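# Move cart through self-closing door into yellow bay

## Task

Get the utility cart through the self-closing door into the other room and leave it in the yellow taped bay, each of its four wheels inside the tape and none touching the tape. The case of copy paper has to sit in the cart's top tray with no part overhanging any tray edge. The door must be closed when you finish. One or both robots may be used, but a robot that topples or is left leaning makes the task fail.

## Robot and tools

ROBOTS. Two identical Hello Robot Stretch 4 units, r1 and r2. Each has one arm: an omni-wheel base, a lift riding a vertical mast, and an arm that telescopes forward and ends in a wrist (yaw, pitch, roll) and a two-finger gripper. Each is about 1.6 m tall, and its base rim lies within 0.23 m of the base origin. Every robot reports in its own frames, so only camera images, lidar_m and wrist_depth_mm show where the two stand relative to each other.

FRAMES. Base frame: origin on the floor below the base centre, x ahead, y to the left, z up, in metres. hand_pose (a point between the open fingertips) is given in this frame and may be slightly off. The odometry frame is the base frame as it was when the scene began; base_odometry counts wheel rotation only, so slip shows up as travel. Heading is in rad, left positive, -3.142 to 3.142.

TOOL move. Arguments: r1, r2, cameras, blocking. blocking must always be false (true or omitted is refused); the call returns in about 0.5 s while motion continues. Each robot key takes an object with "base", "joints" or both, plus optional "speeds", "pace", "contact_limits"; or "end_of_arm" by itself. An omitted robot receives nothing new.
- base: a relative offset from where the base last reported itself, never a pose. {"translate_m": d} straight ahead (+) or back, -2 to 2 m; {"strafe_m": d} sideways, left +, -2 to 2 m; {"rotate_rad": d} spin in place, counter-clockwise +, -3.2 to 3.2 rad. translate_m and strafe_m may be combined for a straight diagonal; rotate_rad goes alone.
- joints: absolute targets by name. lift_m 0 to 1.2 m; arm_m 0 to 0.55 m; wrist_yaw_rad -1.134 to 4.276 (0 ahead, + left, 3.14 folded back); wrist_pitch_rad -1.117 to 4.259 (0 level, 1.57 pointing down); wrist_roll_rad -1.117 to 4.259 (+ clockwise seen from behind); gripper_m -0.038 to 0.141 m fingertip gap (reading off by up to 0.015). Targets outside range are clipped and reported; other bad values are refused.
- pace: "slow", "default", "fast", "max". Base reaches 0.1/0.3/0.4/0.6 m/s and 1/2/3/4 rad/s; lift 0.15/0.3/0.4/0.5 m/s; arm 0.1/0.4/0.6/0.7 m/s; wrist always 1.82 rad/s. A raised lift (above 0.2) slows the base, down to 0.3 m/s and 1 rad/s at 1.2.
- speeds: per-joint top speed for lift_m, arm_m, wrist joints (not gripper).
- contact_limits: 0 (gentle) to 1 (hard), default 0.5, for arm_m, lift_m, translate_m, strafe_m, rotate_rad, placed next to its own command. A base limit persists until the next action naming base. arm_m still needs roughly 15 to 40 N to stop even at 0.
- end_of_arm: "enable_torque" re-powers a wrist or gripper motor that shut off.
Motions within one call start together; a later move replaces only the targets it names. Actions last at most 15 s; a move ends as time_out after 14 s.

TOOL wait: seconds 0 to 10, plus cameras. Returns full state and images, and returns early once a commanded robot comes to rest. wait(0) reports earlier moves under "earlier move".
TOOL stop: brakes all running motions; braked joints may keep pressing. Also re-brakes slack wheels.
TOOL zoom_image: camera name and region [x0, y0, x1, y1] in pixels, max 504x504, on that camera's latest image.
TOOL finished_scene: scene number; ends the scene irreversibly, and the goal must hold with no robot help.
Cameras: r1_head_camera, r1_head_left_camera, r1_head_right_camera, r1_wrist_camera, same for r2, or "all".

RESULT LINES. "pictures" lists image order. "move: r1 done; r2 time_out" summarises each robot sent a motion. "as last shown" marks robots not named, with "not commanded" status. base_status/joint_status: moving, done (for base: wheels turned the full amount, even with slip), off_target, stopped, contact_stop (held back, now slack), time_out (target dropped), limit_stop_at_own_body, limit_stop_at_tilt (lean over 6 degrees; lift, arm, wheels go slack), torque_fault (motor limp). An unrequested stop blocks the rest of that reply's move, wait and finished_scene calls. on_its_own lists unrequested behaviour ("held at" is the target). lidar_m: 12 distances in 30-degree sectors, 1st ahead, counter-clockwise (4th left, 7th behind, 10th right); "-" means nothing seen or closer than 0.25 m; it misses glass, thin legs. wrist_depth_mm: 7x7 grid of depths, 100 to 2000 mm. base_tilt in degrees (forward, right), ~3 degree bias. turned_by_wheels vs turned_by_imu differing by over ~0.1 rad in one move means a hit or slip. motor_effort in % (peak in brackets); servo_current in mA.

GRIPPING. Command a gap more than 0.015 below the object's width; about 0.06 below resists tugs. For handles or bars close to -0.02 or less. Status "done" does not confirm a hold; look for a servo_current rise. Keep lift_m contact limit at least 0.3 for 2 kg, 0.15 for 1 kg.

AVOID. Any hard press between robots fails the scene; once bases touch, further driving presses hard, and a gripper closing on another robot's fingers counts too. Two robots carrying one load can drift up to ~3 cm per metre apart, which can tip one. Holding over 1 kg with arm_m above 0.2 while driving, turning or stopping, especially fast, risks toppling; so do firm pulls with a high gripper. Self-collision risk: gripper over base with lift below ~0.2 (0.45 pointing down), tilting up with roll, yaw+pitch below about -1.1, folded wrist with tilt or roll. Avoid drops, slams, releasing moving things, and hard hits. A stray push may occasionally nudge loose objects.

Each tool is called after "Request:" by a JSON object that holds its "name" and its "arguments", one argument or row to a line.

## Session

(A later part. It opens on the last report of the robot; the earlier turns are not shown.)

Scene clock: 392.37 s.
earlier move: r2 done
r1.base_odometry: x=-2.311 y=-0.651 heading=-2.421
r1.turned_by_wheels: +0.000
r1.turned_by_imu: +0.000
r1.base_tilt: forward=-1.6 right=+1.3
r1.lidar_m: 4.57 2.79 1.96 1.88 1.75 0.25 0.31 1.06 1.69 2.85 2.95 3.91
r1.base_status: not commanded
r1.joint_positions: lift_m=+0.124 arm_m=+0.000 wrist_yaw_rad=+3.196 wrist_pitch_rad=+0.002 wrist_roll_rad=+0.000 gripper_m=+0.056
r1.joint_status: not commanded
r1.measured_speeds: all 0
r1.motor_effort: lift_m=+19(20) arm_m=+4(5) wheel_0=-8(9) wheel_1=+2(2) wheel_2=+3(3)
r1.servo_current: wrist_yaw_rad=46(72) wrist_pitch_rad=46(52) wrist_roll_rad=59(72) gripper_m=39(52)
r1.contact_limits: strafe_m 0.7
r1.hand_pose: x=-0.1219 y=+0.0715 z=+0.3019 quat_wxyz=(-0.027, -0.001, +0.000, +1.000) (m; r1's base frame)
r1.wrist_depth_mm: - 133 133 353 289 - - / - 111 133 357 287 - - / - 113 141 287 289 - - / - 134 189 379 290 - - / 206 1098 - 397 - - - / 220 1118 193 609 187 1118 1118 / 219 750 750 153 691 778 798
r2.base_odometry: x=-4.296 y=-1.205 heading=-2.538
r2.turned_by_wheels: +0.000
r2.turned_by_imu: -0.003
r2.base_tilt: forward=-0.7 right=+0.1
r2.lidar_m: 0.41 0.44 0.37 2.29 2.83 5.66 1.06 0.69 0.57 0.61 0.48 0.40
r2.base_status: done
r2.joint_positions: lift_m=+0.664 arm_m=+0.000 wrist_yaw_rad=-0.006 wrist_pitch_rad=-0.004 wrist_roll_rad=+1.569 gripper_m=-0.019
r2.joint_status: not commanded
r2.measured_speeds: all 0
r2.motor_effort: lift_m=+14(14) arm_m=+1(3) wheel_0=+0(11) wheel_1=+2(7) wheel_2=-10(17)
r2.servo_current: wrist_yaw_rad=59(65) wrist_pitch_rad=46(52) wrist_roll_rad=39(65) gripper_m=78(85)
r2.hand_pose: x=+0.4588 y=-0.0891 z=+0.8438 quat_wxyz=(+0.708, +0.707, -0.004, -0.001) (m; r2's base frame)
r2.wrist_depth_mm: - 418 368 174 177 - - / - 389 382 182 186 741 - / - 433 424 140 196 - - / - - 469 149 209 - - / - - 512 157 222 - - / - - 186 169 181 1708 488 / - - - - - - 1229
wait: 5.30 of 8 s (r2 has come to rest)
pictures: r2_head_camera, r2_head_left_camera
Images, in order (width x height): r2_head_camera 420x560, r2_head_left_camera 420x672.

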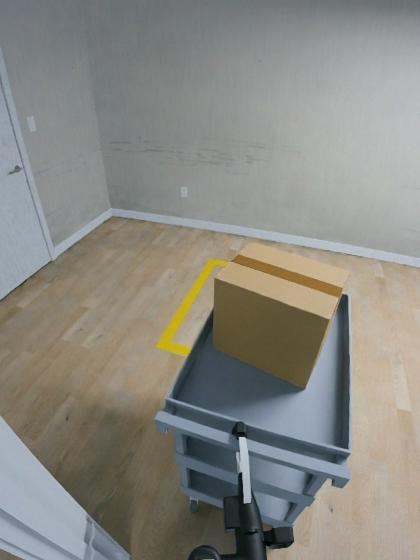

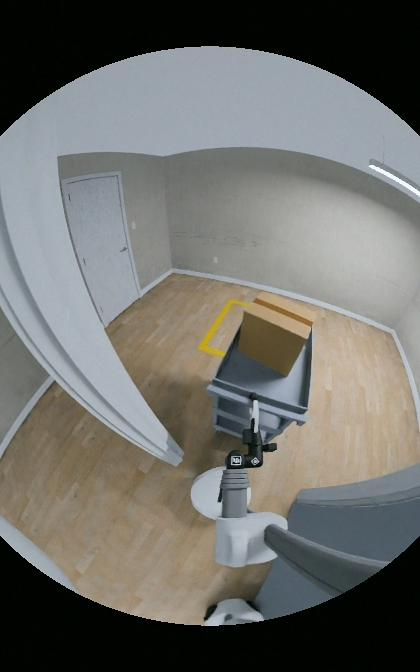

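Request:
{"name": "move", "arguments": {
  "blocking": false,
  "r2": {"base":{"translate_m":0.45,"strafe_m":-0.19},"pace":"slow"},
  "cameras": []
}}

Request:
{"name": "wait", "arguments": {
  "seconds": 8,
  "cameras": ["r2_head_camera","r2_head_left_camera"]
}}

Scene clock: 403.90 s.
move: r2 moving
r1: as last shown
r1.lidar_m: 4.59 2.77 1.95 1.88 1.73 0.25 0.31 1.06 1.68 2.85 2.95 3.94
r1.motor_effort: lift_m=+20(20) arm_m=+5(5) wheel_0=-9(9) wheel_1=+2(2) wheel_2=+3(3)
r1.servo_current: wrist_yaw_rad=65(65) wrist_pitch_rad=33(39) wrist_roll_rad=52(59) gripper_m=33(46)
r1.contact_limits: strafe_m 0.7
r1.wrist_depth_mm: - 133 133 351 289 - - / - 111 133 357 289 - - / - 113 140 287 289 - - / - 134 189 382 290 - - / 206 1118 - 397 - - - / 220 1078 194 615 187 1160 1118 / 219 759 750 153 691 759 798
r2.base_odometry: x=-4.310 y=-1.208 heading=-2.538
r2.turned_by_wheels: +0.000
r2.turned_by_imu: +0.000
r2.base_tilt: forward=-0.7 right=+0.0
r2.lidar_m: 0.44 0.44 0.36 2.27 2.79 5.64 1.09 0.68 0.57 0.61 0.42 0.36
r2.base_status: translate_m moving; strafe_m moving
r2.joint_positions: lift_m=+0.664 arm_m=+0.000 wrist_yaw_rad=-0.006 wrist_pitch_rad=-0.004 wrist_roll_rad=+1.569 gripper_m=-0.019
r2.joint_status: not commanded
r2.measured_speeds: translate_m=+0.048 strafe_m=-0.021 rotate_rad=-0.002 lift_m=+0.000 arm_m=+0.000 wrist_yaw_rad=+0.000 wrist_pitch_rad=+0.000 wrist_roll_rad=+0.000
r2.motor_effort: lift_m=+14(14) arm_m=+1(1) wheel_0=+8(8) wheel_1=+3(5) wheel_2=-12(16)
r2.servo_current: wrist_yaw_rad=59(59) wrist_pitch_rad=39(46) wrist_roll_rad=46(59) gripper_m=72(78)
r2.hand_pose: x=+0.4588 y=-0.0891 z=+0.8438 quat_wxyz=(+0.708, +0.707, -0.004, -0.001) (m; r2's base frame)
r2.wrist_depth_mm: - 397 368 171 176 - - / - 387 382 181 185 750 - / - 433 424 138 195 - - / - - 469 146 207 - - / - - 517 156 220 - - / - - 185 168 180 1756 492 / - - - - - - 1255
pictures: none
No camera images: "cameras" was empty.

Scene clock: 409.50 s.
earlier move: r2 done
r1.base_odometry: x=-2.311 y=-0.651 heading=-2.421
r1.turned_by_wheels: +0.000
r1.turned_by_imu: +0.000
r1.base_tilt: forward=-1.6 right=+1.3
r1.lidar_m: 4.61 2.75 1.97 1.87 1.73 0.25 0.30 1.49 1.66 2.86 2.92 3.93
r1.base_status: not commanded
r1.joint_positions: lift_m=+0.124 arm_m=+0.000 wrist_yaw_rad=+3.196 wrist_pitch_rad=+0.002 wrist_roll_rad=+0.000 gripper_m=+0.056
r1.joint_status: not commanded
r1.measured_speeds: all 0
r1.motor_effort: lift_m=+20(20) arm_m=+4(5) wheel_0=-9(9) wheel_1=+2(3) wheel_2=+3(3)
r1.servo_current: wrist_yaw_rad=52(78) wrist_pitch_rad=39(52) wrist_roll_rad=33(72) gripper_m=39(52)
r1.contact_limits: strafe_m 0.7
r1.hand_pose: x=-0.1219 y=+0.0715 z=+0.3019 quat_wxyz=(-0.027, -0.001, +0.000, +1.000) (m; r1's base frame)
r1.wrist_depth_mm: - 133 133 353 289 - - / - 111 133 357 290 - - / - 113 141 290 289 - - / - 134 189 379 289 - - / 206 1537 1708 399 - - - / 220 1229 194 609 187 1138 1098 / 219 750 750 153 691 759 809
r2.base_odometry: x=-4.774 y=-1.305 heading=-2.537
r2.turned_by_wheels: +0.001
r2.turned_by_imu: +0.005
r2.base_tilt: forward=-0.7 right=+0.1
r2.lidar_m: 0.42 2.47 2.27 0.49 0.48 5.71 1.04 0.67 0.73 2.50 2.77 0.37
r2.base_status: done
r2.joint_positions: lift_m=+0.664 arm_m=+0.000 wrist_yaw_rad=+0.004 wrist_pitch_rad=-0.004 wrist_roll_rad=+1.569 gripper_m=-0.019
r2.joint_status: not commanded
r2.measured_speeds: all 0
r2.motor_effort: lift_m=+14(14) arm_m=+0(1) wheel_0=+8(17) wheel_1=+6(8) wheel_2=-3(16)
r2.servo_current: wrist_yaw_rad=52(65) wrist_pitch_rad=59(59) wrist_roll_rad=52(65) gripper_m=65(78)
r2.hand_pose: x=+0.4597 y=-0.0861 z=+0.8438 quat_wxyz=(+0.708, +0.707, +0.000, +0.003) (m; r2's base frame)
r2.wrist_depth_mm: - 342 343 107 158 - - / - 382 366 117 170 - - / - 439 418 126 186 - - / - - 473 135 200 - - / - - - 148 219 1808 512 / - - 183 164 180 1708 1255 / - - - - - - 1281
wait: 5.60 of 8 s (r2 has come to rest)
pictures: r2_head_camera, r2_head_left_camera
Images, in order (width x height): r2_head_camera 420x560, r2_head_left_camera 420x672.

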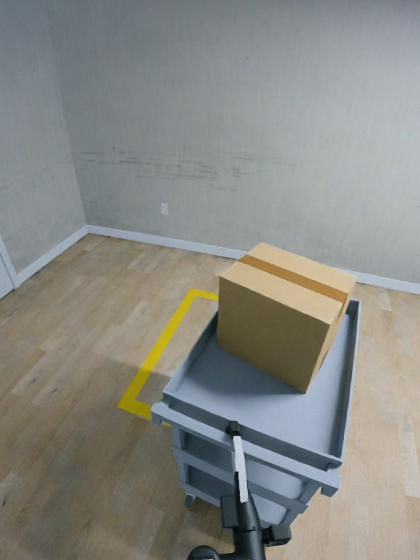

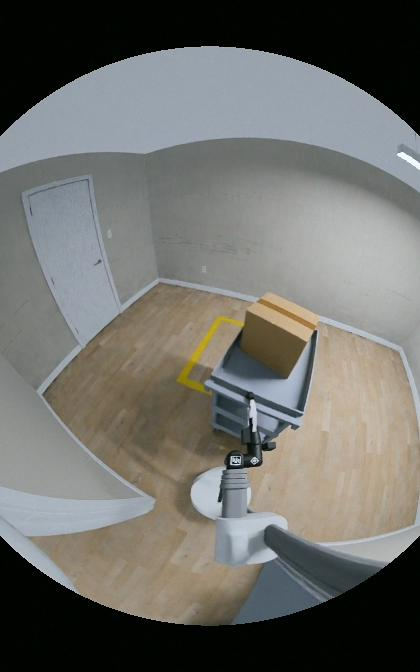

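Request:
{"name": "move", "arguments": {
  "blocking": false,
  "r2": {"base":{"translate_m":0.28,"strafe_m":-0.18},"pace":"slow"},
  "cameras": []
}}

Request:
{"name": "wait", "arguments": {
  "seconds": 8,
  "cameras": ["r2_head_camera","r2_head_left_camera"]
}}

Scene clock: 420.37 s.
move: r2 moving
r1: as last shown
r1.base_tilt: forward=-1.5 right=+1.3
r1.lidar_m: 4.57 2.78 1.97 1.88 1.74 0.25 0.29 1.52 1.68 2.84 2.97 3.89
r1.motor_effort: lift_m=+19(20) arm_m=+4(5) wheel_0=-8(9) wheel_1=+2(2) wheel_2=+3(3)
r1.servo_current: wrist_yaw_rad=65(65) wrist_pitch_rad=46(52) wrist_roll_rad=72(72) gripper_m=39(39)
r1.contact_limits: strafe_m 0.7
r1.wrist_depth_mm: - 133 133 351 289 - - / - 111 133 355 289 - - / - 113 141 289 290 - - / - 134 189 379 290 - - / 206 1537 1708 399 - - - / 221 1205 194 615 187 1118 1138 / 220 750 750 153 683 768 788
r2.base_odometry: x=-4.788 y=-1.305 heading=-2.537
r2.turned_by_wheels: +0.000
r2.turned_by_imu: +0.001
r2.base_tilt: forward=-0.7 right=+0.0
r2.lidar_m: 0.43 2.47 2.28 0.53 0.51 5.74 1.05 0.67 0.79 2.51 2.78 0.37
r2.base_status: translate_m moving; strafe_m moving
r2.joint_positions: lift_m=+0.664 arm_m=+0.000 wrist_yaw_rad=+0.004 wrist_pitch_rad=-0.004 wrist_roll_rad=+1.569 gripper_m=-0.019
r2.joint_status: not commanded
r2.measured_speeds: translate_m=+0.046 strafe_m=-0.029 rotate_rad=+0.002 lift_m=+0.000 arm_m=+0.000 wrist_yaw_rad=+0.000 wrist_pitch_rad=+0.000 wrist_roll_rad=+0.000
r2.motor_effort: lift_m=+14(14) arm_m=+1(1) wheel_0=+11(15) wheel_1=-3(5) wheel_2=-8(10)
r2.servo_current: wrist_yaw_rad=46(52) wrist_pitch_rad=46(52) wrist_roll_rad=46(59) gripper_m=72(78)
r2.hand_pose: x=+0.4597 y=-0.0861 z=+0.8438 quat_wxyz=(+0.708, +0.707, +0.000, +0.003) (m; r2's base frame)
r2.wrist_depth_mm: - 342 342 106 158 - - / - 382 364 114 170 - - / - 439 404 128 186 - - / - - 473 134 199 - - / - - - 147 217 1808 517 / - - 183 162 179 1756 480 / - - - - - - 1229
pictures: none
No camera images: "cameras" was empty.

Scene clock: 424.37 s.
earlier move: r2 done
r1.base_odometry: x=-2.311 y=-0.651 heading=-2.421
r1.turned_by_wheels: +0.000
r1.turned_by_imu: +0.000
r1.base_tilt: forward=-1.5 right=+1.3
r1.lidar_m: 4.58 2.77 1.98 1.87 1.74 0.25 0.31 1.52 1.69 2.86 2.95 3.93
r1.base_status: not commanded
r1.joint_positions: lift_m=+0.124 arm_m=+0.000 wrist_yaw_rad=+3.196 wrist_pitch_rad=+0.002 wrist_roll_rad=+0.000 gripper_m=+0.056
r1.joint_status: not commanded
r1.measured_speeds: all 0
r1.motor_effort: lift_m=+19(20) arm_m=+5(5) wheel_0=-8(9) wheel_1=+2(2) wheel_2=+3(3)
r1.servo_current: wrist_yaw_rad=65(72) wrist_pitch_rad=46(52) wrist_roll_rad=46(72) gripper_m=46(46)
r1.contact_limits: strafe_m 0.7
r1.hand_pose: x=-0.1219 y=+0.0715 z=+0.3019 quat_wxyz=(-0.027, -0.001, +0.000, +1.000) (m; r1's base frame)
r1.wrist_depth_mm: - 133 133 353 287 - - / - 111 133 357 290 - - / - 113 141 287 289 - - / - 134 190 377 290 - - / 206 - 1921 397 - - - / 220 1205 193 609 188 1118 1098 / 218 759 750 153 683 759 788
r2.base_odometry: x=-5.107 y=-1.316 heading=-2.537
r2.turned_by_wheels: +0.000
r2.turned_by_imu: +0.003
r2.base_tilt: forward=-0.7 right=+0.1
r2.lidar_m: 0.44 2.51 2.32 1.08 0.77 5.86 0.93 0.83 1.58 2.45 2.41 0.39
r2.base_status: done
r2.joint_positions: lift_m=+0.664 arm_m=+0.000 wrist_yaw_rad=+0.005 wrist_pitch_rad=-0.004 wrist_roll_rad=+1.569 gripper_m=-0.019
r2.joint_status: not commanded
r2.measured_speeds: all 0
r2.motor_effort: lift_m=+14(14) arm_m=+1(1) wheel_0=+8(17) wheel_1=-4(6) wheel_2=-3(10)
r2.servo_current: wrist_yaw_rad=39(59) wrist_pitch_rad=46(52) wrist_roll_rad=52(65) gripper_m=72(85)
r2.hand_pose: x=+0.4597 y=-0.0859 z=+0.8438 quat_wxyz=(+0.708, +0.707, +0.000, +0.003) (m; r2's base frame)
r2.wrist_depth_mm: - 362 351 113 164 - - / - 384 373 122 176 - - / - 436 415 129 189 - - / - - 469 139 202 - - / - - 535 151 220 1863 535 / - - 183 165 179 1708 492 / - - - - - 1863 1255
wait: 4.00 of 8 s (r2 has come to rest)
pictures: r2_head_camera, r2_head_left_camera
Images, in order (width x height): r2_head_camera 420x560, r2_head_left_camera 420x672.

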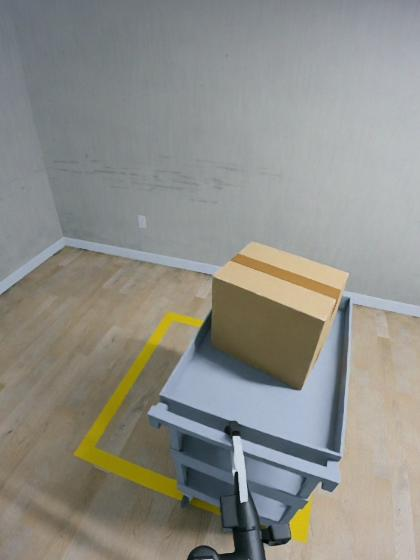

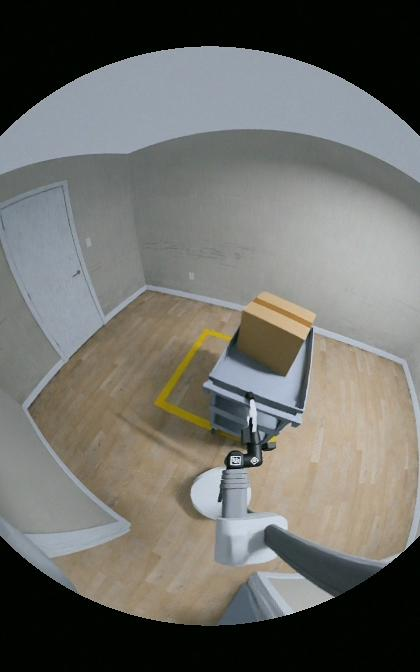

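Request:
{"name": "move", "arguments": {
  "blocking": false,
  "r2": {"base":{"translate_m":0.0,"strafe_m":-0.22},"pace":"slow"},
  "cameras": []
}}

Request:
{"name": "wait", "arguments": {
  "seconds": 8,
  "cameras": ["r2_head_camera","r2_head_left_camera"]
}}

Scene clock: 434.07 s.
move: r2 moving
r1: as last shown
r1.lidar_m: 4.59 2.75 1.98 1.88 1.73 0.25 0.31 1.54 1.68 2.86 2.97 3.92
r1.servo_current: wrist_yaw_rad=52(59) wrist_pitch_rad=39(39) wrist_roll_rad=52(65) gripper_m=46(46)
r1.contact_limits: strafe_m 0.7
r1.wrist_depth_mm: - 133 133 353 289 - - / - 111 133 357 289 - - / - 113 141 289 290 - - / - 134 189 377 290 - - / 206 - 1921 399 - - - / 220 1229 193 621 188 1118 1098 / 219 759 750 153 699 759 798
r2.base_odometry: x=-5.115 y=-1.304 heading=-2.536
r2.turned_by_wheels: +0.001
r2.turned_by_imu: +0.001
r2.base_tilt: forward=-0.7 right=+0.0
r2.lidar_m: 0.43 2.51 2.35 1.09 0.75 5.93 0.88 0.80 1.59 2.42 2.41 0.38
r2.base_status: translate_m moving; strafe_m moving
r2.joint_positions: lift_m=+0.664 arm_m=+0.000 wrist_yaw_rad=+0.007 wrist_pitch_rad=-0.004 wrist_roll_rad=+1.569 gripper_m=-0.019
r2.joint_status: not commanded
r2.measured_speeds: translate_m=+0.001 strafe_m=-0.056 rotate_rad=-0.004 lift_m=+0.000 arm_m=+0.000 wrist_yaw_rad=+0.000 wrist_pitch_rad=+0.000 wrist_roll_rad=+0.000
r2.motor_effort: lift_m=+14(14) arm_m=+1(2) wheel_0=+16(16) wheel_1=-5(7) wheel_2=+0(3)
r2.servo_current: wrist_yaw_rad=46(59) wrist_pitch_rad=46(46) wrist_roll_rad=46(59) gripper_m=72(78)
r2.hand_pose: x=+0.4599 y=-0.0853 z=+0.8438 quat_wxyz=(+0.708, +0.707, +0.001, +0.004) (m; r2's base frame)
r2.wrist_depth_mm: - 362 351 111 163 - - / - 379 375 121 175 - - / - 436 418 129 187 - - / - - 462 138 201 - - / - - - 150 218 1863 539 / - - 186 163 176 1756 492 / - - - - - 1921 1255
pictures: none
No camera images: "cameras" was empty.

Scene clock: 436.90 s.
earlier move: r2 done
r1.base_odometry: x=-2.311 y=-0.651 heading=-2.421
r1.turned_by_wheels: +0.000
r1.turned_by_imu: +0.000
r1.base_tilt: forward=-1.6 right=+1.3
r1.lidar_m: 4.59 2.75 1.98 1.87 1.75 0.25 0.31 1.55 1.69 2.86 2.96 3.93
r1.base_status: not commanded
r1.joint_positions: lift_m=+0.124 arm_m=+0.000 wrist_yaw_rad=+3.196 wrist_pitch_rad=+0.002 wrist_roll_rad=+0.000 gripper_m=+0.056
r1.joint_status: not commanded
r1.measured_speeds: all 0
r1.motor_effort: lift_m=+19(20) arm_m=+4(5) wheel_0=-8(9) wheel_1=+2(2) wheel_2=+3(3)
r1.servo_current: wrist_yaw_rad=52(72) wrist_pitch_rad=39(52) wrist_roll_rad=33(65) gripper_m=39(52)
r1.contact_limits: strafe_m 0.7
r1.hand_pose: x=-0.1219 y=+0.0715 z=+0.3019 quat_wxyz=(-0.027, -0.001, +0.000, +1.000) (m; r1's base frame)
r1.wrist_depth_mm: - 133 133 351 289 - - / - 111 133 357 289 - - / - 113 141 287 290 - - / - 134 189 379 289 - - / 206 - 1983 1078 - - - / 220 1205 193 609 187 1138 1118 / 218 759 750 153 683 768 788
r2.base_odometry: x=-5.232 y=-1.135 heading=-2.537
r2.turned_by_wheels: -0.001
r2.turned_by_imu: +0.000
r2.base_tilt: forward=-0.6 right=+0.1
r2.lidar_m: 0.42 0.43 2.52 1.17 0.97 1.86 0.76 0.87 1.79 2.23 2.33 0.42
r2.base_status: done
r2.joint_positions: lift_m=+0.664 arm_m=+0.000 wrist_yaw_rad=+0.007 wrist_pitch_rad=-0.005 wrist_roll_rad=+1.569 gripper_m=-0.019
r2.joint_status: not commanded
r2.measured_speeds: all 0
r2.motor_effort: lift_m=+14(14) arm_m=+2(2) wheel_0=+5(17) wheel_1=-4(8) wheel_2=+0(3)
r2.servo_current: wrist_yaw_rad=52(72) wrist_pitch_rad=39(52) wrist_roll_rad=46(59) gripper_m=78(78)
r2.hand_pose: x=+0.4599 y=-0.0853 z=+0.8439 quat_wxyz=(+0.708, +0.707, +0.001, +0.004) (m; r2's base frame)
r2.wrist_depth_mm: - - - 155 208 1576 - / - - 413 211 213 750 - / - 427 427 161 219 - - / - - 449 165 222 - - / - - 480 170 228 - - / - - 187 173 173 - - / - - - - 236 1618 488
wait: 2.83 of 8 s (r2 has come to rest)
pictures: r2_head_camera, r2_head_left_camera
Images, in order (width x height): r2_head_camera 420x560, r2_head_left_camera 420x672.

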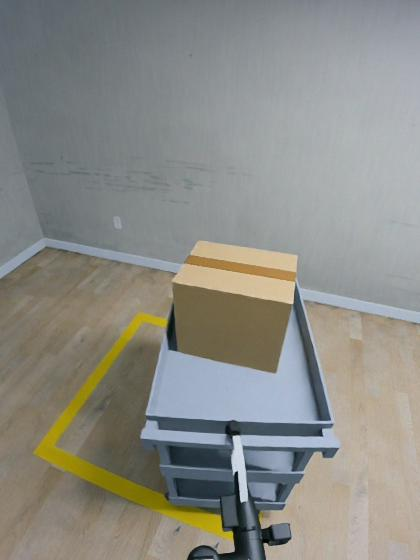

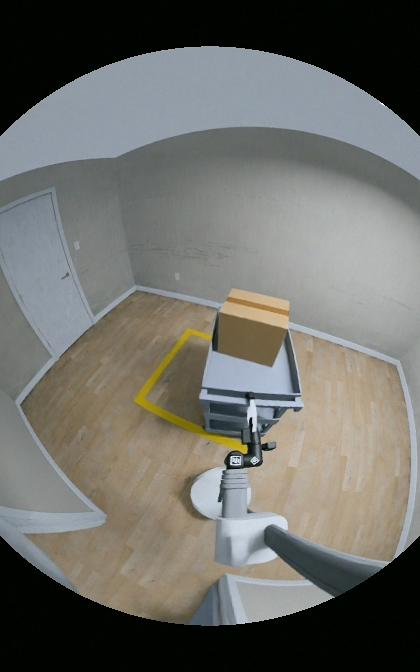

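Request:
{"name": "move", "arguments": {
  "blocking": false,
  "r2": {"base":{"translate_m":0.05,"strafe_m":-0.27},"pace":"slow"},
  "cameras": []
}}

Request:
{"name": "wait", "arguments": {
  "seconds": 8,
  "cameras": ["r2_head_camera","r2_head_left_camera"]
}}

Scene clock: 443.57 s.
move: r2 moving
r1: as last shown
r1.base_tilt: forward=-1.5 right=+1.3
r1.lidar_m: 4.58 2.73 1.98 1.87 1.73 0.25 0.30 1.56 1.67 2.85 2.94 3.88
r1.motor_effort: lift_m=+19(20) arm_m=+4(5) wheel_0=-8(8) wheel_1=+2(2) wheel_2=+3(3)
r1.servo_current: wrist_yaw_rad=46(59) wrist_pitch_rad=46(46) wrist_roll_rad=46(59) gripper_m=52(52)
r1.contact_limits: strafe_m 0.7
r1.wrist_depth_mm: - 133 133 477 289 - - / - 111 133 355 290 - - / - 113 140 289 289 - - / - 134 190 379 289 - - / 206 - 1921 1078 - - - / 220 1205 193 615 187 1138 1098 / 220 750 759 154 691 759 798
r2.base_odometry: x=-5.241 y=-1.126 heading=-2.537
r2.turned_by_wheels: +0.000
r2.turned_by_imu: +0.000
r2.base_tilt: forward=-0.6 right=+0.1
r2.lidar_m: 0.40 0.42 2.53 1.21 0.99 1.88 0.78 0.90 1.80 2.23 2.30 0.42
r2.base_status: translate_m moving; strafe_m moving
r2.joint_positions: lift_m=+0.664 arm_m=+0.000 wrist_yaw_rad=+0.007 wrist_pitch_rad=-0.005 wrist_roll_rad=+1.569 gripper_m=-0.019
r2.joint_status: not commanded
r2.measured_speeds: translate_m=+0.010 strafe_m=-0.051 rotate_rad=-0.002 lift_m=+0.000 arm_m=+0.000 wrist_yaw_rad=+0.000 wrist_pitch_rad=+0.000 wrist_roll_rad=+0.000
r2.motor_effort: lift_m=+14(14) arm_m=+2(3) wheel_0=+10(14) wheel_1=-6(8) wheel_2=-5(5)
r2.servo_current: wrist_yaw_rad=59(65) wrist_pitch_rad=46(46) wrist_roll_rad=33(59) gripper_m=78(78)
r2.hand_pose: x=+0.4599 y=-0.0853 z=+0.8439 quat_wxyz=(+0.708, +0.707, +0.001, +0.004) (m; r2's base frame)
r2.wrist_depth_mm: - - - 156 211 1661 - / - - 413 159 214 750 - / - 430 424 163 220 - - / - - 445 166 224 - - / - - 477 169 228 - - / - - 187 173 172 - - / - - - - 236 1618 492
pictures: none
No camera images: "cameras" was empty.

Scene clock: 447.03 s.
earlier move: r2 done
r1.base_odometry: x=-2.311 y=-0.651 heading=-2.421
r1.turned_by_wheels: +0.000
r1.turned_by_imu: +0.000
r1.base_tilt: forward=-1.5 right=+1.3
r1.lidar_m: 4.59 2.74 1.96 1.85 1.75 0.25 0.28 1.55 1.67 2.84 2.95 3.94
r1.base_status: not commanded
r1.joint_positions: lift_m=+0.124 arm_m=+0.000 wrist_yaw_rad=+3.196 wrist_pitch_rad=+0.002 wrist_roll_rad=+0.000 gripper_m=+0.056
r1.joint_status: not commanded
r1.measured_speeds: all 0
r1.motor_effort: lift_m=+19(20) arm_m=+4(5) wheel_0=-8(9) wheel_1=+2(3) wheel_2=+3(3)
r1.servo_current: wrist_yaw_rad=59(72) wrist_pitch_rad=39(52) wrist_roll_rad=33(65) gripper_m=46(52)
r1.contact_limits: strafe_m 0.7
r1.hand_pose: x=-0.1219 y=+0.0715 z=+0.3019 quat_wxyz=(-0.027, -0.001, +0.000, +1.000) (m; r1's base frame)
r1.wrist_depth_mm: - 133 133 349 289 - - / - 111 133 355 287 - - / - 113 141 289 289 - - / - 134 189 382 290 - - / 206 - - 1060 - - - / 220 1229 193 609 187 1118 1098 / 219 750 759 153 691 750 798
r2.base_odometry: x=-5.426 y=-0.942 heading=-2.537
r2.turned_by_wheels: +0.000
r2.turned_by_imu: +0.001
r2.base_tilt: forward=-0.7 right=+0.0
r2.lidar_m: 0.35 0.36 2.75 1.48 1.23 0.98 0.85 1.05 1.96 2.00 2.16 0.46
r2.base_status: done
r2.joint_positions: lift_m=+0.664 arm_m=+0.000 wrist_yaw_rad=+0.007 wrist_pitch_rad=-0.005 wrist_roll_rad=+1.569 gripper_m=-0.019
r2.joint_status: not commanded
r2.measured_speeds: all 0
r2.motor_effort: lift_m=+14(14) arm_m=+3(3) wheel_0=+7(14) wheel_1=-4(8) wheel_2=-5(9)
r2.servo_current: wrist_yaw_rad=46(65) wrist_pitch_rad=46(52) wrist_roll_rad=46(59) gripper_m=78(85)
r2.hand_pose: x=+0.4599 y=-0.0855 z=+0.8439 quat_wxyz=(+0.708, +0.707, +0.001, +0.004) (m; r2's base frame)
r2.wrist_depth_mm: - - - 207 272 300 1098 / - - - 198 259 1576 1229 / - - - 191 250 741 - / - 459 452 185 243 820 - / - - 455 178 235 - - / - - 187 172 180 759 - / - - 452 - 221 - -
wait: 3.47 of 8 s (r2 has come to rest)
pictures: r2_head_camera, r2_head_left_camera
Images, in order (width x height): r2_head_camera 420x560, r2_head_left_camera 420x672.

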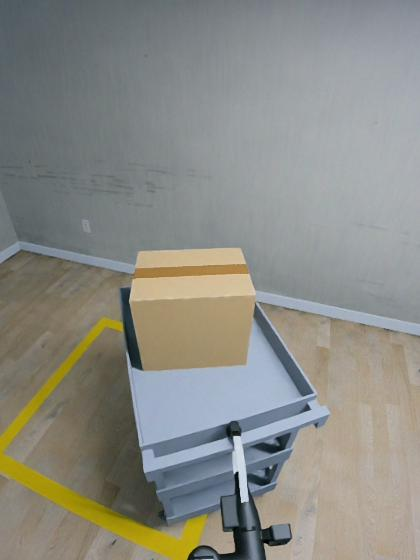

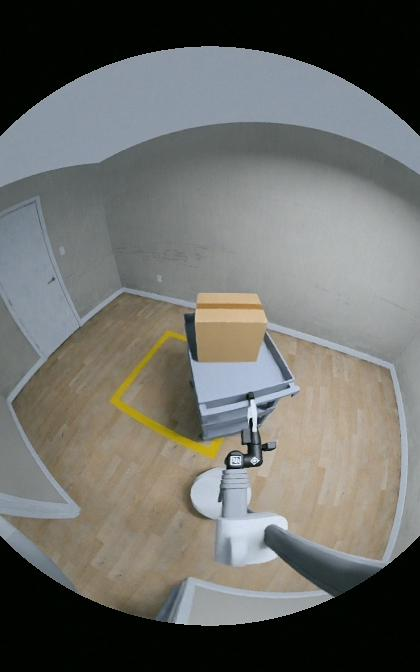

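Request:
{"name": "move", "arguments": {
  "r2": {"base":{"strafe_m":-0.2},"pace":"slow"},
  "blocking": false,
  "cameras": []
}}

Request:
{"name": "wait", "arguments": {
  "seconds": 5,
  "cameras": ["r2_head_camera","r2_head_left_camera"]
}}

Scene clock: 462.83 s.
move: r2 moving
r1: as last shown
r1.lidar_m: 4.59 2.75 1.98 1.87 1.74 0.25 0.33 1.54 1.67 2.85 2.95 3.91
r1.motor_effort: lift_m=+19(20) arm_m=+4(5) wheel_0=-8(9) wheel_1=+2(2) wheel_2=+3(3)
r1.servo_current: wrist_yaw_rad=52(65) wrist_pitch_rad=46(52) wrist_roll_rad=52(52) gripper_m=39(46)
r1.contact_limits: strafe_m 0.7
r1.wrist_depth_mm: - 133 132 351 290 - - / - 111 133 357 289 - - / - 113 140 287 289 - - / - 134 189 379 291 - - / 206 - - 1060 - - - / 220 1205 194 615 188 1118 1098 / 219 750 759 154 691 759 798
r2.base_odometry: x=-5.434 y=-0.930 heading=-2.536
r2.turned_by_wheels: +0.000
r2.turned_by_imu: +0.001
r2.base_tilt: forward=-0.7 right=+0.0
r2.lidar_m: 0.33 0.35 2.74 1.46 1.28 0.92 0.84 1.08 1.96 1.99 2.15 0.46
r2.base_status: strafe_m moving
r2.joint_positions: lift_m=+0.664 arm_m=+0.000 wrist_yaw_rad=+0.007 wrist_pitch_rad=-0.005 wrist_roll_rad=+1.569 gripper_m=-0.019
r2.joint_status: not commanded
r2.measured_speeds: translate_m=+0.000 strafe_m=-0.056 rotate_rad=+0.001 lift_m=+0.000 arm_m=+0.000 wrist_yaw_rad=+0.000 wrist_pitch_rad=+0.000 wrist_roll_rad=+0.000
r2.motor_effort: lift_m=+14(14) arm_m=+4(4) wheel_0=+10(14) wheel_1=-6(7) wheel_2=+1(5)
r2.servo_current: wrist_yaw_rad=59(65) wrist_pitch_rad=46(46) wrist_roll_rad=52(59) gripper_m=78(78)
r2.hand_pose: x=+0.4599 y=-0.0855 z=+0.8439 quat_wxyz=(+0.708, +0.707, +0.001, +0.004) (m; r2's base frame)
r2.wrist_depth_mm: - - - 208 276 296 1098 / - - - 200 262 1537 1255 / - - - 192 251 1618 - / - 455 452 185 242 820 - / - - 452 180 235 - - / - - 189 173 174 778 - / - - 455 - 219 - -
pictures: none
No camera images: "cameras" was empty.

Scene clock: 465.47 s.
earlier move: r2 done
r1.base_odometry: x=-2.311 y=-0.651 heading=-2.421
r1.turned_by_wheels: +0.000
r1.turned_by_imu: +0.000
r1.base_tilt: forward=-1.5 right=+1.3
r1.lidar_m: 4.57 2.77 1.97 1.88 1.69 0.25 0.29 1.54 1.67 2.86 2.96 3.91
r1.base_status: not commanded
r1.joint_positions: lift_m=+0.124 arm_m=+0.000 wrist_yaw_rad=+3.196 wrist_pitch_rad=+0.002 wrist_roll_rad=+0.000 gripper_m=+0.056
r1.joint_status: not commanded
r1.measured_speeds: all 0
r1.motor_effort: lift_m=+19(20) arm_m=+4(5) wheel_0=-8(9) wheel_1=+2(2) wheel_2=+3(3)
r1.servo_current: wrist_yaw_rad=59(72) wrist_pitch_rad=46(52) wrist_roll_rad=39(65) gripper_m=46(52)
r1.contact_limits: strafe_m 0.7
r1.hand_pose: x=-0.1219 y=+0.0715 z=+0.3019 quat_wxyz=(-0.027, -0.001, +0.000, +1.000) (m; r1's base frame)
r1.wrist_depth_mm: - 133 133 353 290 - - / - 111 133 357 289 - - / - 113 141 287 289 - - / - 135 189 379 287 - - / 206 - - 1078 - - - / 220 1205 193 615 187 1118 1098 / 218 759 759 153 691 778 788
r2.base_odometry: x=-5.540 y=-0.777 heading=-2.536
r2.turned_by_wheels: +0.000
r2.turned_by_imu: +0.001
r2.base_tilt: forward=-0.7 right=+0.0
r2.lidar_m: 0.32 0.30 2.93 1.58 1.42 0.90 0.92 1.16 1.78 1.79 2.06 0.46
r2.base_status: done
r2.joint_positions: lift_m=+0.664 arm_m=+0.000 wrist_yaw_rad=+0.008 wrist_pitch_rad=-0.005 wrist_roll_rad=+1.569 gripper_m=-0.019
r2.joint_status: not commanded
r2.measured_speeds: all 0
r2.motor_effort: lift_m=+14(14) arm_m=-3(4) wheel_0=+6(14) wheel_1=-4(9) wheel_2=+4(5)
r2.servo_current: wrist_yaw_rad=65(65) wrist_pitch_rad=39(52) wrist_roll_rad=46(59) gripper_m=65(78)
r2.hand_pose: x=+0.4600 y=-0.0850 z=+0.8439 quat_wxyz=(+0.708, +0.707, +0.001, +0.005) (m; r2's base frame)
r2.wrist_depth_mm: - - - 274 332 1430 1160 / - - - 246 325 340 338 / - - - 223 286 1618 1229 / - - - 201 263 1661 - / - 466 462 186 243 768 - / - 452 186 172 173 - - / - 430 427 - 211 - -
wait: 2.63 of 5 s (r2 has come to rest)
pictures: r2_head_camera, r2_head_left_camera
Images, in order (width x height): r2_head_camera 420x560, r2_head_left_camera 420x672.

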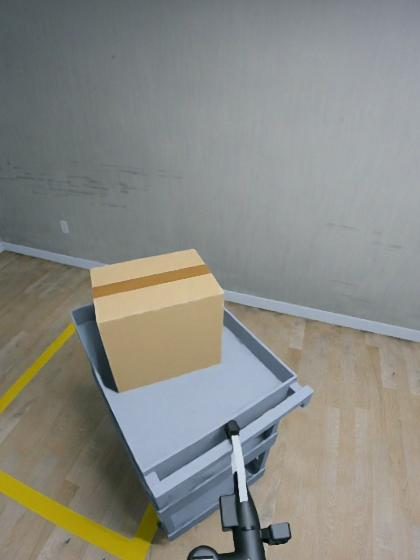

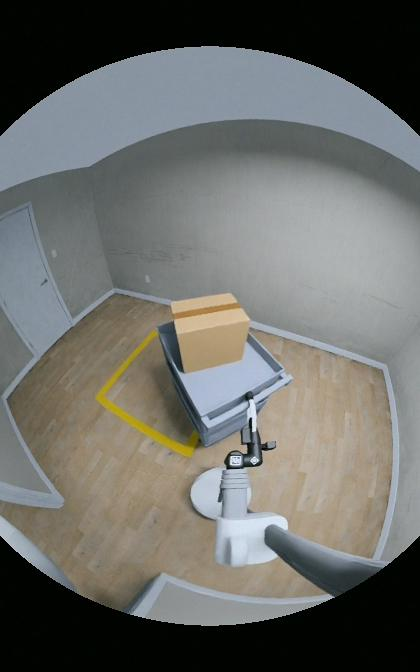

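Request:
{"name": "move", "arguments": {
  "r2": {"base":{"strafe_m":-0.2},"pace":"slow"},
  "blocking": false,
  "cameras": []
}}

Request:
{"name": "wait", "arguments": {
  "seconds": 5,
  "cameras": ["r2_head_camera","r2_head_left_camera"]
}}

Scene clock: 473.53 s.
move: r2 moving
r1: as last shown
r1.lidar_m: 4.57 2.74 1.96 1.87 1.74 0.25 0.29 1.54 1.67 2.85 2.95 3.94
r1.motor_effort: lift_m=+20(20) arm_m=+4(5) wheel_0=-8(9) wheel_1=+2(2) wheel_2=+3(3)
r1.servo_current: wrist_yaw_rad=59(65) wrist_pitch_rad=52(52) wrist_roll_rad=39(59) gripper_m=46(46)
r1.contact_limits: strafe_m 0.7
r1.wrist_depth_mm: - 133 133 351 289 - - / - 111 133 357 289 - - / - 112 140 289 289 - - / - 134 189 379 290 - - / 206 - - 1060 - - - / 220 1229 194 615 187 1098 1098 / 219 759 750 153 683 768 798
r2.base_odometry: x=-5.548 y=-0.766 heading=-2.536
r2.turned_by_wheels: +0.001
r2.turned_by_imu: +0.001
r2.base_tilt: forward=-0.7 right=+0.0
r2.lidar_m: 0.31 0.27 2.97 1.56 1.43 0.91 0.93 1.17 1.78 1.79 2.06 0.47
r2.base_status: strafe_m moving
r2.joint_positions: lift_m=+0.664 arm_m=+0.000 wrist_yaw_rad=+0.009 wrist_pitch_rad=-0.005 wrist_roll_rad=+1.569 gripper_m=-0.019
r2.joint_status: not commanded
r2.measured_speeds: translate_m=+0.000 strafe_m=-0.057 rotate_rad=+0.002 lift_m=+0.000 arm_m=+0.000 wrist_yaw_rad=+0.000 wrist_pitch_rad=+0.000 wrist_roll_rad=+0.000
r2.motor_effort: lift_m=+14(14) arm_m=-3(4) wheel_0=+12(16) wheel_1=-9(9) wheel_2=+2(4)
r2.servo_current: wrist_yaw_rad=59(65) wrist_pitch_rad=46(46) wrist_roll_rad=39(59) gripper_m=65(78)
r2.hand_pose: x=+0.4600 y=-0.0849 z=+0.8439 quat_wxyz=(+0.708, +0.707, +0.001, +0.005) (m; r2's base frame)
r2.wrist_depth_mm: - - - 278 - 1464 1255 / - - - 249 329 338 338 / - - - 224 287 1661 1229 / - - - 204 265 1661 554 / - 462 459 189 242 741 - / - 452 188 173 173 - - / - 424 421 - 211 - -
pictures: none
No camera images: "cameras" was empty.

Scene clock: 476.17 s.
earlier move: r2 done
r1.base_odometry: x=-2.311 y=-0.651 heading=-2.421
r1.turned_by_wheels: +0.000
r1.turned_by_imu: +0.000
r1.base_tilt: forward=-1.5 right=+1.2
r1.lidar_m: 4.58 2.74 1.96 1.87 1.75 0.25 0.29 1.56 1.67 2.85 2.95 3.88
r1.base_status: not commanded
r1.joint_positions: lift_m=+0.124 arm_m=+0.000 wrist_yaw_rad=+3.196 wrist_pitch_rad=+0.002 wrist_roll_rad=+0.000 gripper_m=+0.056
r1.joint_status: not commanded
r1.measured_speeds: all 0
r1.motor_effort: lift_m=+19(20) arm_m=+4(5) wheel_0=-9(9) wheel_1=+2(2) wheel_2=+3(3)
r1.servo_current: wrist_yaw_rad=52(65) wrist_pitch_rad=33(52) wrist_roll_rad=39(72) gripper_m=39(46)
r1.contact_limits: strafe_m 0.7
r1.hand_pose: x=-0.1219 y=+0.0715 z=+0.3019 quat_wxyz=(-0.027, -0.001, +0.000, +1.000) (m; r1's base frame)
r1.wrist_depth_mm: - 133 133 351 289 - - / - 111 133 353 289 - - / - 113 141 289 289 - - / - 134 189 379 290 - - / 206 - - 399 - - - / 221 1205 194 621 187 1138 1098 / 218 750 759 153 699 759 788
r2.base_odometry: x=-5.654 y=-0.613 heading=-2.536
r2.turned_by_wheels: +0.000
r2.turned_by_imu: +0.001
r2.base_tilt: forward=-0.7 right=+0.1
r2.lidar_m: 0.26 0.29 3.09 1.66 1.61 0.97 1.01 1.23 1.61 1.64 1.97 0.52
r2.base_status: done
r2.joint_positions: lift_m=+0.664 arm_m=+0.000 wrist_yaw_rad=+0.009 wrist_pitch_rad=-0.005 wrist_roll_rad=+1.569 gripper_m=-0.019
r2.joint_status: not commanded
r2.measured_speeds: all 0
r2.motor_effort: lift_m=+14(14) arm_m=-3(4) wheel_0=+5(16) wheel_1=-3(9) wheel_2=+4(6)
r2.servo_current: wrist_yaw_rad=65(72) wrist_pitch_rad=39(52) wrist_roll_rad=46(65) gripper_m=78(78)
r2.hand_pose: x=+0.4600 y=-0.0849 z=+0.8439 quat_wxyz=(+0.708, +0.707, +0.001, +0.005) (m; r2's base frame)
r2.wrist_depth_mm: - - - - - - 1255 / - - - 329 - 1464 1255 / - - - 255 364 379 377 / - - - 217 291 1618 504 / - - - 189 253 1756 544 / - 455 186 167 172 732 - / - 415 418 - 202 - -
wait: 2.63 of 5 s (r2 has come to rest)
pictures: r2_head_camera, r2_head_left_camera
Images, in order (width x height): r2_head_camera 420x560, r2_head_left_camera 420x672.

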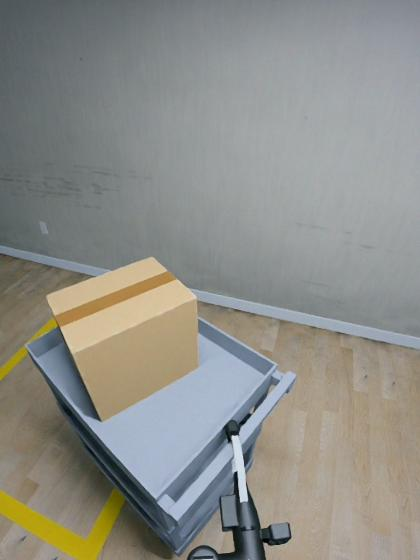

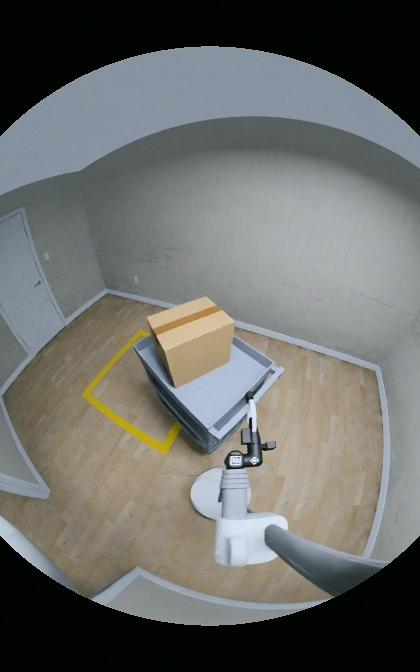

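Request:
{"name": "move", "arguments": {
  "r2": {"base":{"translate_m":0.2,"strafe_m":0.2},"pace":"slow"},
  "blocking": false,
  "cameras": []
}}

Request:
{"name": "wait", "arguments": {
  "seconds": 6,
  "cameras": ["r2_head_camera","r2_head_left_camera"]
}}

Scene clock: 480.23 s.
move: r2 moving
r1: as last shown
r1.base_tilt: forward=-1.5 right=+1.3
r1.lidar_m: 4.59 2.76 1.95 1.88 1.72 0.25 0.31 1.54 1.68 2.85 2.95 3.92
r1.motor_effort: lift_m=+19(20) arm_m=+5(5) wheel_0=-8(9) wheel_1=+2(2) wheel_2=+3(3)
r1.servo_current: wrist_yaw_rad=46(65) wrist_pitch_rad=46(46) wrist_roll_rad=52(59) gripper_m=39(46)
r1.contact_limits: strafe_m 0.7
r1.wrist_depth_mm: - 133 133 351 290 - - / - 111 133 357 289 - - / - 113 141 289 290 - - / - 134 189 379 289 - - / 207 - - 397 - - - / 220 1205 193 615 187 1098 1078 / 219 759 741 153 699 778 809
r2.base_odometry: x=-5.656 y=-0.626 heading=-2.536
r2.turned_by_wheels: +0.000
r2.turned_by_imu: +0.000
r2.base_tilt: forward=-0.7 right=+0.1
r2.lidar_m: 0.25 0.29 3.10 1.69 1.63 0.98 1.00 1.26 1.59 1.62 1.98 0.53
r2.base_status: translate_m moving; strafe_m moving
r2.joint_positions: lift_m=+0.664 arm_m=+0.000 wrist_yaw_rad=+0.002 wrist_pitch_rad=-0.005 wrist_roll_rad=+1.569 gripper_m=-0.019
r2.joint_status: not commanded
r2.measured_speeds: translate_m=+0.036 strafe_m=+0.035 rotate_rad=+0.000 lift_m=+0.000 arm_m=+0.000 wrist_yaw_rad=-0.021 wrist_pitch_rad=+0.000 wrist_roll_rad=+0.000
r2.motor_effort: lift_m=+14(14) arm_m=-4(4) wheel_0=-1(6) wheel_1=+8(8) wheel_2=-11(11)
r2.servo_current: wrist_yaw_rad=59(65) wrist_pitch_rad=46(46) wrist_roll_rad=59(59) gripper_m=65(78)
r2.hand_pose: x=+0.4595 y=-0.0867 z=+0.8439 quat_wxyz=(+0.708, +0.707, -0.001, +0.003) (m; r2's base frame)
r2.wrist_depth_mm: - - - - - - 1205 / - - - 334 - 1430 1255 / - - - 267 366 377 377 / - - - 216 293 1661 500 / - - - 191 254 1708 525 / - 449 181 164 172 699 - / - 407 410 - 199 - -
pictures: none
No camera images: "cameras" was empty.

Scene clock: 483.80 s.
earlier move: r2 done
r1.base_odometry: x=-2.311 y=-0.651 heading=-2.421
r1.turned_by_wheels: +0.000
r1.turned_by_imu: +0.000
r1.base_tilt: forward=-1.5 right=+1.3
r1.lidar_m: 4.59 2.76 1.96 1.88 1.75 0.25 0.31 1.54 1.68 2.86 2.92 3.92
r1.base_status: not commanded
r1.joint_positions: lift_m=+0.124 arm_m=+0.000 wrist_yaw_rad=+3.196 wrist_pitch_rad=+0.002 wrist_roll_rad=+0.000 gripper_m=+0.056
r1.joint_status: not commanded
r1.measured_speeds: all 0
r1.motor_effort: lift_m=+20(20) arm_m=+5(5) wheel_0=-8(9) wheel_1=+2(2) wheel_2=+3(3)
r1.servo_current: wrist_yaw_rad=65(72) wrist_pitch_rad=39(52) wrist_roll_rad=52(72) gripper_m=39(46)
r1.contact_limits: strafe_m 0.7
r1.hand_pose: x=-0.1219 y=+0.0715 z=+0.3019 quat_wxyz=(-0.027, -0.001, +0.000, +1.000) (m; r1's base frame)
r1.wrist_depth_mm: - 133 132 353 287 - - / - 111 133 357 289 - - / - 113 141 289 290 - - / - 134 189 379 290 - - / 206 - - 1060 - - - / 220 1205 194 621 188 1138 1098 / 219 741 759 153 691 759 798
r2.base_odometry: x=-5.704 y=-0.891 heading=-2.537
r2.turned_by_wheels: -0.001
r2.turned_by_imu: -0.004
r2.base_tilt: forward=-0.7 right=+0.1
r2.lidar_m: 0.25 0.30 2.85 1.89 1.51 1.08 1.13 1.38 1.87 1.88 1.85 0.51
r2.base_status: done
r2.joint_positions: lift_m=+0.664 arm_m=+0.000 wrist_yaw_rad=-0.011 wrist_pitch_rad=-0.005 wrist_roll_rad=+1.569 gripper_m=-0.019
r2.joint_status: not commanded
r2.measured_speeds: all 0
r2.motor_effort: lift_m=+14(14) arm_m=+4(4) wheel_0=-8(16) wheel_1=+3(9) wheel_2=-9(18)
r2.servo_current: wrist_yaw_rad=59(85) wrist_pitch_rad=39(59) wrist_roll_rad=39(59) gripper_m=78(78)
r2.hand_pose: x=+0.4583 y=-0.0906 z=+0.8439 quat_wxyz=(+0.708, +0.707, -0.006, -0.002) (m; r2's base frame)
r2.wrist_depth_mm: - - - - - - 1229 / - - - 355 - 1336 1229 / - - - 289 382 382 421 / - - - 223 306 1499 1308 / - - - 191 250 1576 512 / - - 179 163 180 1618 - / - 158 418 - 194 - -
wait: 3.57 of 6 s (r2 has come to rest)
pictures: r2_head_camera, r2_head_left_camera
Images, in order (width x height): r2_head_camera 420x560, r2_head_left_camera 420x672.

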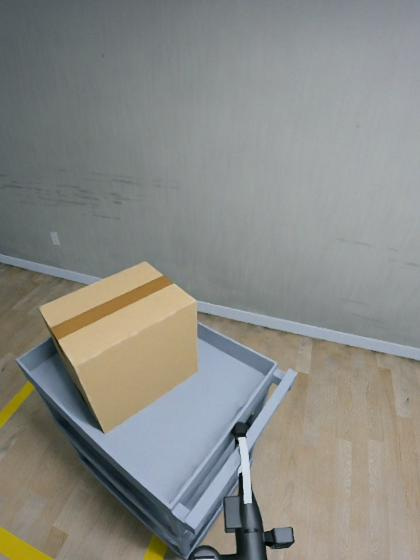

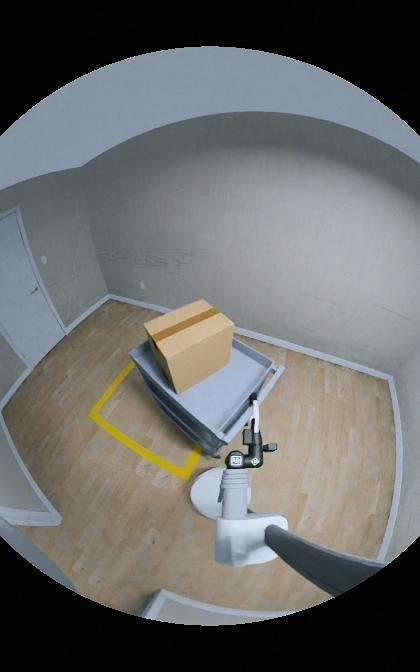

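Request:
{"name": "move", "arguments": {
  "r2": {"base":{"translate_m":0.14,"strafe_m":0.18},"pace":"slow"},
  "blocking": false,
  "cameras": []
}}

Request:
{"name": "wait", "arguments": {
  "seconds": 6,
  "cameras": ["r2_head_camera","r2_head_left_camera"]
}}

Scene clock: 490.47 s.
move: r2 moving
r1: as last shown
r1.base_tilt: forward=-1.6 right=+1.3
r1.lidar_m: 4.59 2.75 1.95 1.87 1.72 0.25 0.32 1.51 1.66 2.84 2.95 3.95
r1.motor_effort: lift_m=+19(20) arm_m=+5(5) wheel_0=-9(9) wheel_1=+2(2) wheel_2=+3(3)
r1.servo_current: wrist_yaw_rad=46(65) wrist_pitch_rad=46(46) wrist_roll_rad=59(65) gripper_m=39(46)
r1.contact_limits: strafe_m 0.7
r1.wrist_depth_mm: - 133 133 353 290 - - / - 111 133 359 290 - - / - 112 141 290 289 - - / - 134 189 379 289 - - / 206 - - 1060 - - - / 221 1205 193 615 188 1118 1078 / 219 750 750 153 699 778 798
r2.base_odometry: x=-5.705 y=-0.904 heading=-2.538
r2.turned_by_wheels: -0.002
r2.turned_by_imu: -0.001
r2.base_tilt: forward=-0.7 right=+0.1
r2.lidar_m: 0.25 0.29 2.84 1.90 1.49 1.08 1.12 1.38 1.87 1.88 1.89 0.50
r2.base_status: translate_m moving; strafe_m moving
r2.joint_positions: lift_m=+0.664 arm_m=+0.000 wrist_yaw_rad=-0.011 wrist_pitch_rad=-0.005 wrist_roll_rad=+1.569 gripper_m=-0.019
r2.joint_status: not commanded
r2.measured_speeds: translate_m=+0.032 strafe_m=+0.039 rotate_rad=+0.002 lift_m=+0.000 arm_m=+0.000 wrist_yaw_rad=+0.000 wrist_pitch_rad=+0.000 wrist_roll_rad=+0.000
r2.motor_effort: lift_m=+14(14) arm_m=+3(4) wheel_0=-9(15) wheel_1=+9(10) wheel_2=-16(16)
r2.servo_current: wrist_yaw_rad=72(78) wrist_pitch_rad=46(52) wrist_roll_rad=46(52) gripper_m=72(78)
r2.hand_pose: x=+0.4583 y=-0.0906 z=+0.8439 quat_wxyz=(+0.708, +0.707, -0.006, -0.002) (m; r2's base frame)
r2.wrist_depth_mm: - - - - - - 1229 / - - - 349 - 1366 1229 / - - - 293 384 387 389 / - - - 221 306 1499 1336 / - - - 185 250 1537 521 / - - 171 162 181 1618 580 / - 404 410 - 193 - -
pictures: none
No camera images: "cameras" was empty.

Scene clock: 493.53 s.
earlier move: r2 done
r1.base_odometry: x=-2.311 y=-0.651 heading=-2.421
r1.turned_by_wheels: +0.000
r1.turned_by_imu: +0.000
r1.base_tilt: forward=-1.5 right=+1.3
r1.lidar_m: 4.59 2.76 1.95 1.84 1.73 0.25 0.29 1.53 1.67 2.86 2.94 3.91
r1.base_status: not commanded
r1.joint_positions: lift_m=+0.124 arm_m=+0.000 wrist_yaw_rad=+3.196 wrist_pitch_rad=+0.002 wrist_roll_rad=+0.000 gripper_m=+0.056
r1.joint_status: not commanded
r1.measured_speeds: all 0
r1.motor_effort: lift_m=+19(20) arm_m=+4(5) wheel_0=-8(9) wheel_1=+2(2) wheel_2=+3(3)
r1.servo_current: wrist_yaw_rad=59(78) wrist_pitch_rad=39(52) wrist_roll_rad=65(65) gripper_m=39(52)
r1.contact_limits: strafe_m 0.7
r1.hand_pose: x=-0.1219 y=+0.0715 z=+0.3019 quat_wxyz=(-0.027, -0.001, +0.000, +1.000) (m; r1's base frame)
r1.wrist_depth_mm: - 133 133 351 289 - - / - 111 133 357 287 - - / - 113 140 289 289 - - / - 134 189 379 290 - - / 206 - - 1042 - - - / 220 1229 194 615 188 1138 1098 / 219 759 750 153 691 768 798
r2.base_odometry: x=-5.718 y=-1.119 heading=-2.537
r2.turned_by_wheels: +0.001
r2.turned_by_imu: +0.000
r2.base_tilt: forward=-0.7 right=+0.1
r2.lidar_m: 0.25 0.31 2.64 2.01 1.41 2.29 1.20 1.48 2.07 2.10 1.80 0.51
r2.base_status: done
r2.joint_positions: lift_m=+0.664 arm_m=+0.000 wrist_yaw_rad=-0.010 wrist_pitch_rad=-0.005 wrist_roll_rad=+1.569 gripper_m=-0.019
r2.joint_status: not commanded
r2.measured_speeds: all 0
r2.motor_effort: lift_m=+14(14) arm_m=+4(4) wheel_0=-7(15) wheel_1=+5(10) wheel_2=-6(16)
r2.servo_current: wrist_yaw_rad=65(78) wrist_pitch_rad=46(52) wrist_roll_rad=52(59) gripper_m=72(78)
r2.hand_pose: x=+0.4584 y=-0.0904 z=+0.8439 quat_wxyz=(+0.708, +0.707, -0.005, -0.002) (m; r2's base frame)
r2.wrist_depth_mm: - - - - - - 1182 / - - - 355 - - 1229 / - - - 298 389 389 389 / - - - 224 307 1499 1336 / - - - 191 251 1499 504 / - - 179 163 180 1618 - / - 157 410 - - - -
wait: 3.07 of 6 s (r2 has come to rest)
pictures: r2_head_camera, r2_head_left_camera
Images, in order (width x height): r2_head_camera 420x560, r2_head_left_camera 420x672.

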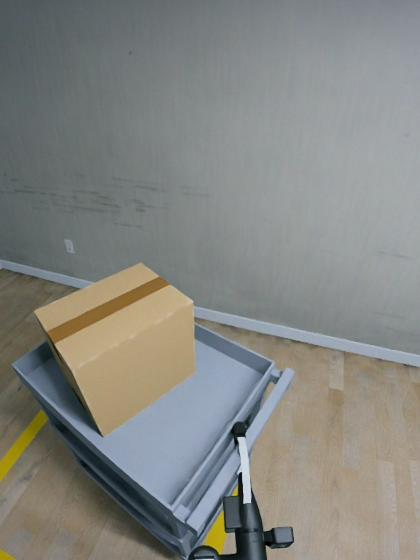

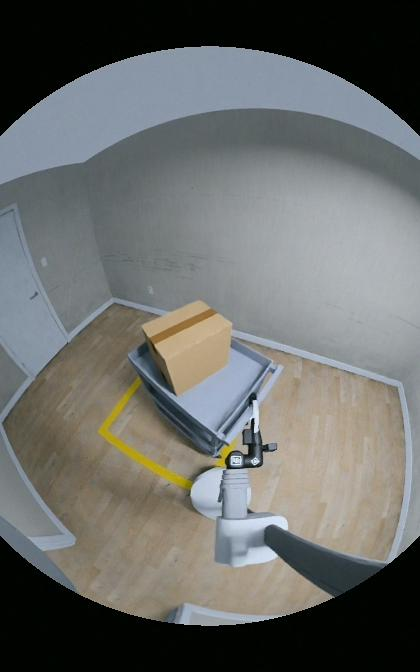

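Request:
{"name": "move", "arguments": {
  "r2": {"base":{"translate_m":0.11,"strafe_m":0.21},"pace":"slow"},
  "blocking": false,
  "cameras": []
}}

Request:
{"name": "wait", "arguments": {
  "seconds": 6,
  "cameras": ["r2_head_camera","r2_head_left_camera"]
}}

Scene clock: 505.40 s.
move: r2 moving
r1: as last shown
r1.lidar_m: 4.58 2.75 1.98 1.86 1.76 0.25 0.28 1.53 1.69 2.86 2.96 3.89
r1.motor_effort: lift_m=+20(20) arm_m=+4(5) wheel_0=-8(9) wheel_1=+2(2) wheel_2=+3(3)
r1.servo_current: wrist_yaw_rad=52(65) wrist_pitch_rad=52(52) wrist_roll_rad=39(59) gripper_m=39(46)
r1.contact_limits: strafe_m 0.7
r1.wrist_depth_mm: - 133 133 353 289 - - / - 111 133 355 289 - - / - 113 140 289 289 - - / - 135 189 382 289 - - / 206 - - 1042 - - - / 220 1205 194 615 187 1138 1098 / 219 759 750 153 691 750 798
r2.base_odometry: x=-5.716 y=-1.131 heading=-2.539
r2.turned_by_wheels: -0.001
r2.turned_by_imu: -0.001
r2.base_tilt: forward=-0.7 right=+0.1
r2.lidar_m: 0.25 0.30 2.62 1.99 1.39 2.32 1.20 1.48 2.09 2.13 1.80 0.51
r2.base_status: translate_m moving; strafe_m moving
r2.joint_positions: lift_m=+0.664 arm_m=+0.000 wrist_yaw_rad=-0.010 wrist_pitch_rad=-0.005 wrist_roll_rad=+1.569 gripper_m=-0.019
r2.joint_status: not commanded
r2.measured_speeds: translate_m=+0.023 strafe_m=+0.043 rotate_rad=+0.001 lift_m=+0.000 arm_m=+0.000 wrist_yaw_rad=+0.000 wrist_pitch_rad=+0.000 wrist_roll_rad=+0.000
r2.motor_effort: lift_m=+14(14) arm_m=+4(4) wheel_0=-13(14) wheel_1=+7(9) wheel_2=-12(12)
r2.servo_current: wrist_yaw_rad=65(78) wrist_pitch_rad=39(46) wrist_roll_rad=52(52) gripper_m=78(78)
r2.hand_pose: x=+0.4584 y=-0.0904 z=+0.8439 quat_wxyz=(+0.708, +0.707, -0.005, -0.002) (m; r2's base frame)
r2.wrist_depth_mm: - - - - - - 1182 / - - - 355 - - 1229 / - - - 298 392 389 392 / - - - 224 310 1464 1336 / - - - 185 250 1499 504 / - - 178 157 180 1618 569 / - 404 413 - - - -
pictures: none
No camera images: "cameras" was empty.

Scene clock: 508.57 s.
earlier move: r2 done
r1.base_odometry: x=-2.311 y=-0.651 heading=-2.421
r1.turned_by_wheels: +0.000
r1.turned_by_imu: +0.000
r1.base_tilt: forward=-1.5 right=+1.3
r1.lidar_m: 4.58 2.79 1.97 1.86 1.72 0.25 0.30 1.53 1.65 2.85 2.93 3.91
r1.base_status: not commanded
r1.joint_positions: lift_m=+0.124 arm_m=+0.000 wrist_yaw_rad=+3.196 wrist_pitch_rad=+0.002 wrist_roll_rad=+0.000 gripper_m=+0.056
r1.joint_status: not commanded
r1.measured_speeds: all 0
r1.motor_effort: lift_m=+19(20) arm_m=+4(5) wheel_0=-8(9) wheel_1=+2(2) wheel_2=+3(3)
r1.servo_current: wrist_yaw_rad=59(72) wrist_pitch_rad=39(52) wrist_roll_rad=52(72) gripper_m=39(52)
r1.contact_limits: strafe_m 0.7
r1.hand_pose: x=-0.1219 y=+0.0715 z=+0.3019 quat_wxyz=(-0.027, -0.001, +0.000, +1.000) (m; r1's base frame)
r1.wrist_depth_mm: - 133 133 353 289 - - / - 111 133 357 290 - - / - 113 141 289 287 - - / - 134 189 379 291 - - / 206 - - 399 - - - / 220 1205 193 615 187 1138 1098 / 218 759 759 153 699 768 788
r2.base_odometry: x=-5.689 y=-1.354 heading=-2.538
r2.turned_by_wheels: +0.000
r2.turned_by_imu: +0.000
r2.base_tilt: forward=-0.7 right=+0.1
r2.lidar_m: 0.25 0.31 2.40 2.06 1.35 1.36 1.28 1.50 2.30 2.32 1.78 0.51
r2.base_status: done
r2.joint_positions: lift_m=+0.664 arm_m=+0.000 wrist_yaw_rad=-0.010 wrist_pitch_rad=-0.005 wrist_roll_rad=+1.569 gripper_m=-0.019
r2.joint_status: not commanded
r2.measured_speeds: all 0
r2.motor_effort: lift_m=+14(14) arm_m=+4(4) wheel_0=-8(15) wheel_1=+4(9) wheel_2=-6(12)
r2.servo_current: wrist_yaw_rad=65(78) wrist_pitch_rad=46(52) wrist_roll_rad=39(65) gripper_m=72(78)
r2.hand_pose: x=+0.4584 y=-0.0904 z=+0.8439 quat_wxyz=(+0.708, +0.707, -0.005, -0.002) (m; r2's base frame)
r2.wrist_depth_mm: - - - - - - 1160 / - - - 351 - - 1229 / - - - 286 382 387 392 / - - - 229 303 1397 1308 / - - - 185 248 1499 517 / - - 179 163 181 640 - / - 156 418 - 194 - -
wait: 3.17 of 6 s (r2 has come to rest)
pictures: r2_head_camera, r2_head_left_camera
Images, in order (width x height): r2_head_camera 420x560, r2_head_left_camera 420x672.

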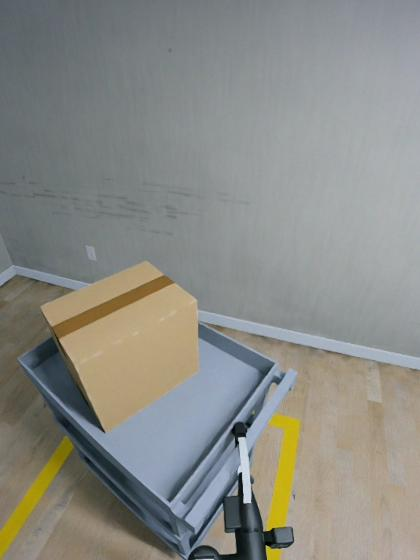

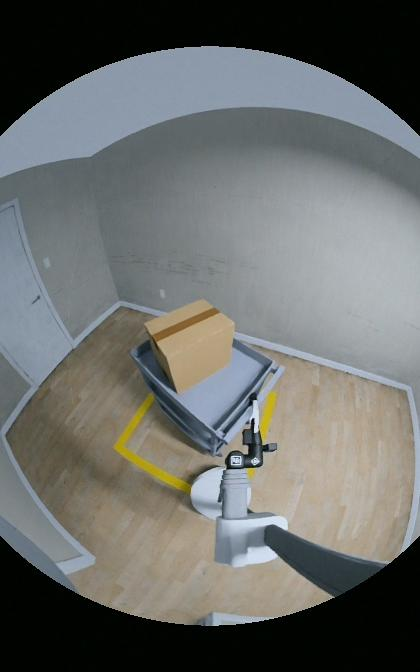

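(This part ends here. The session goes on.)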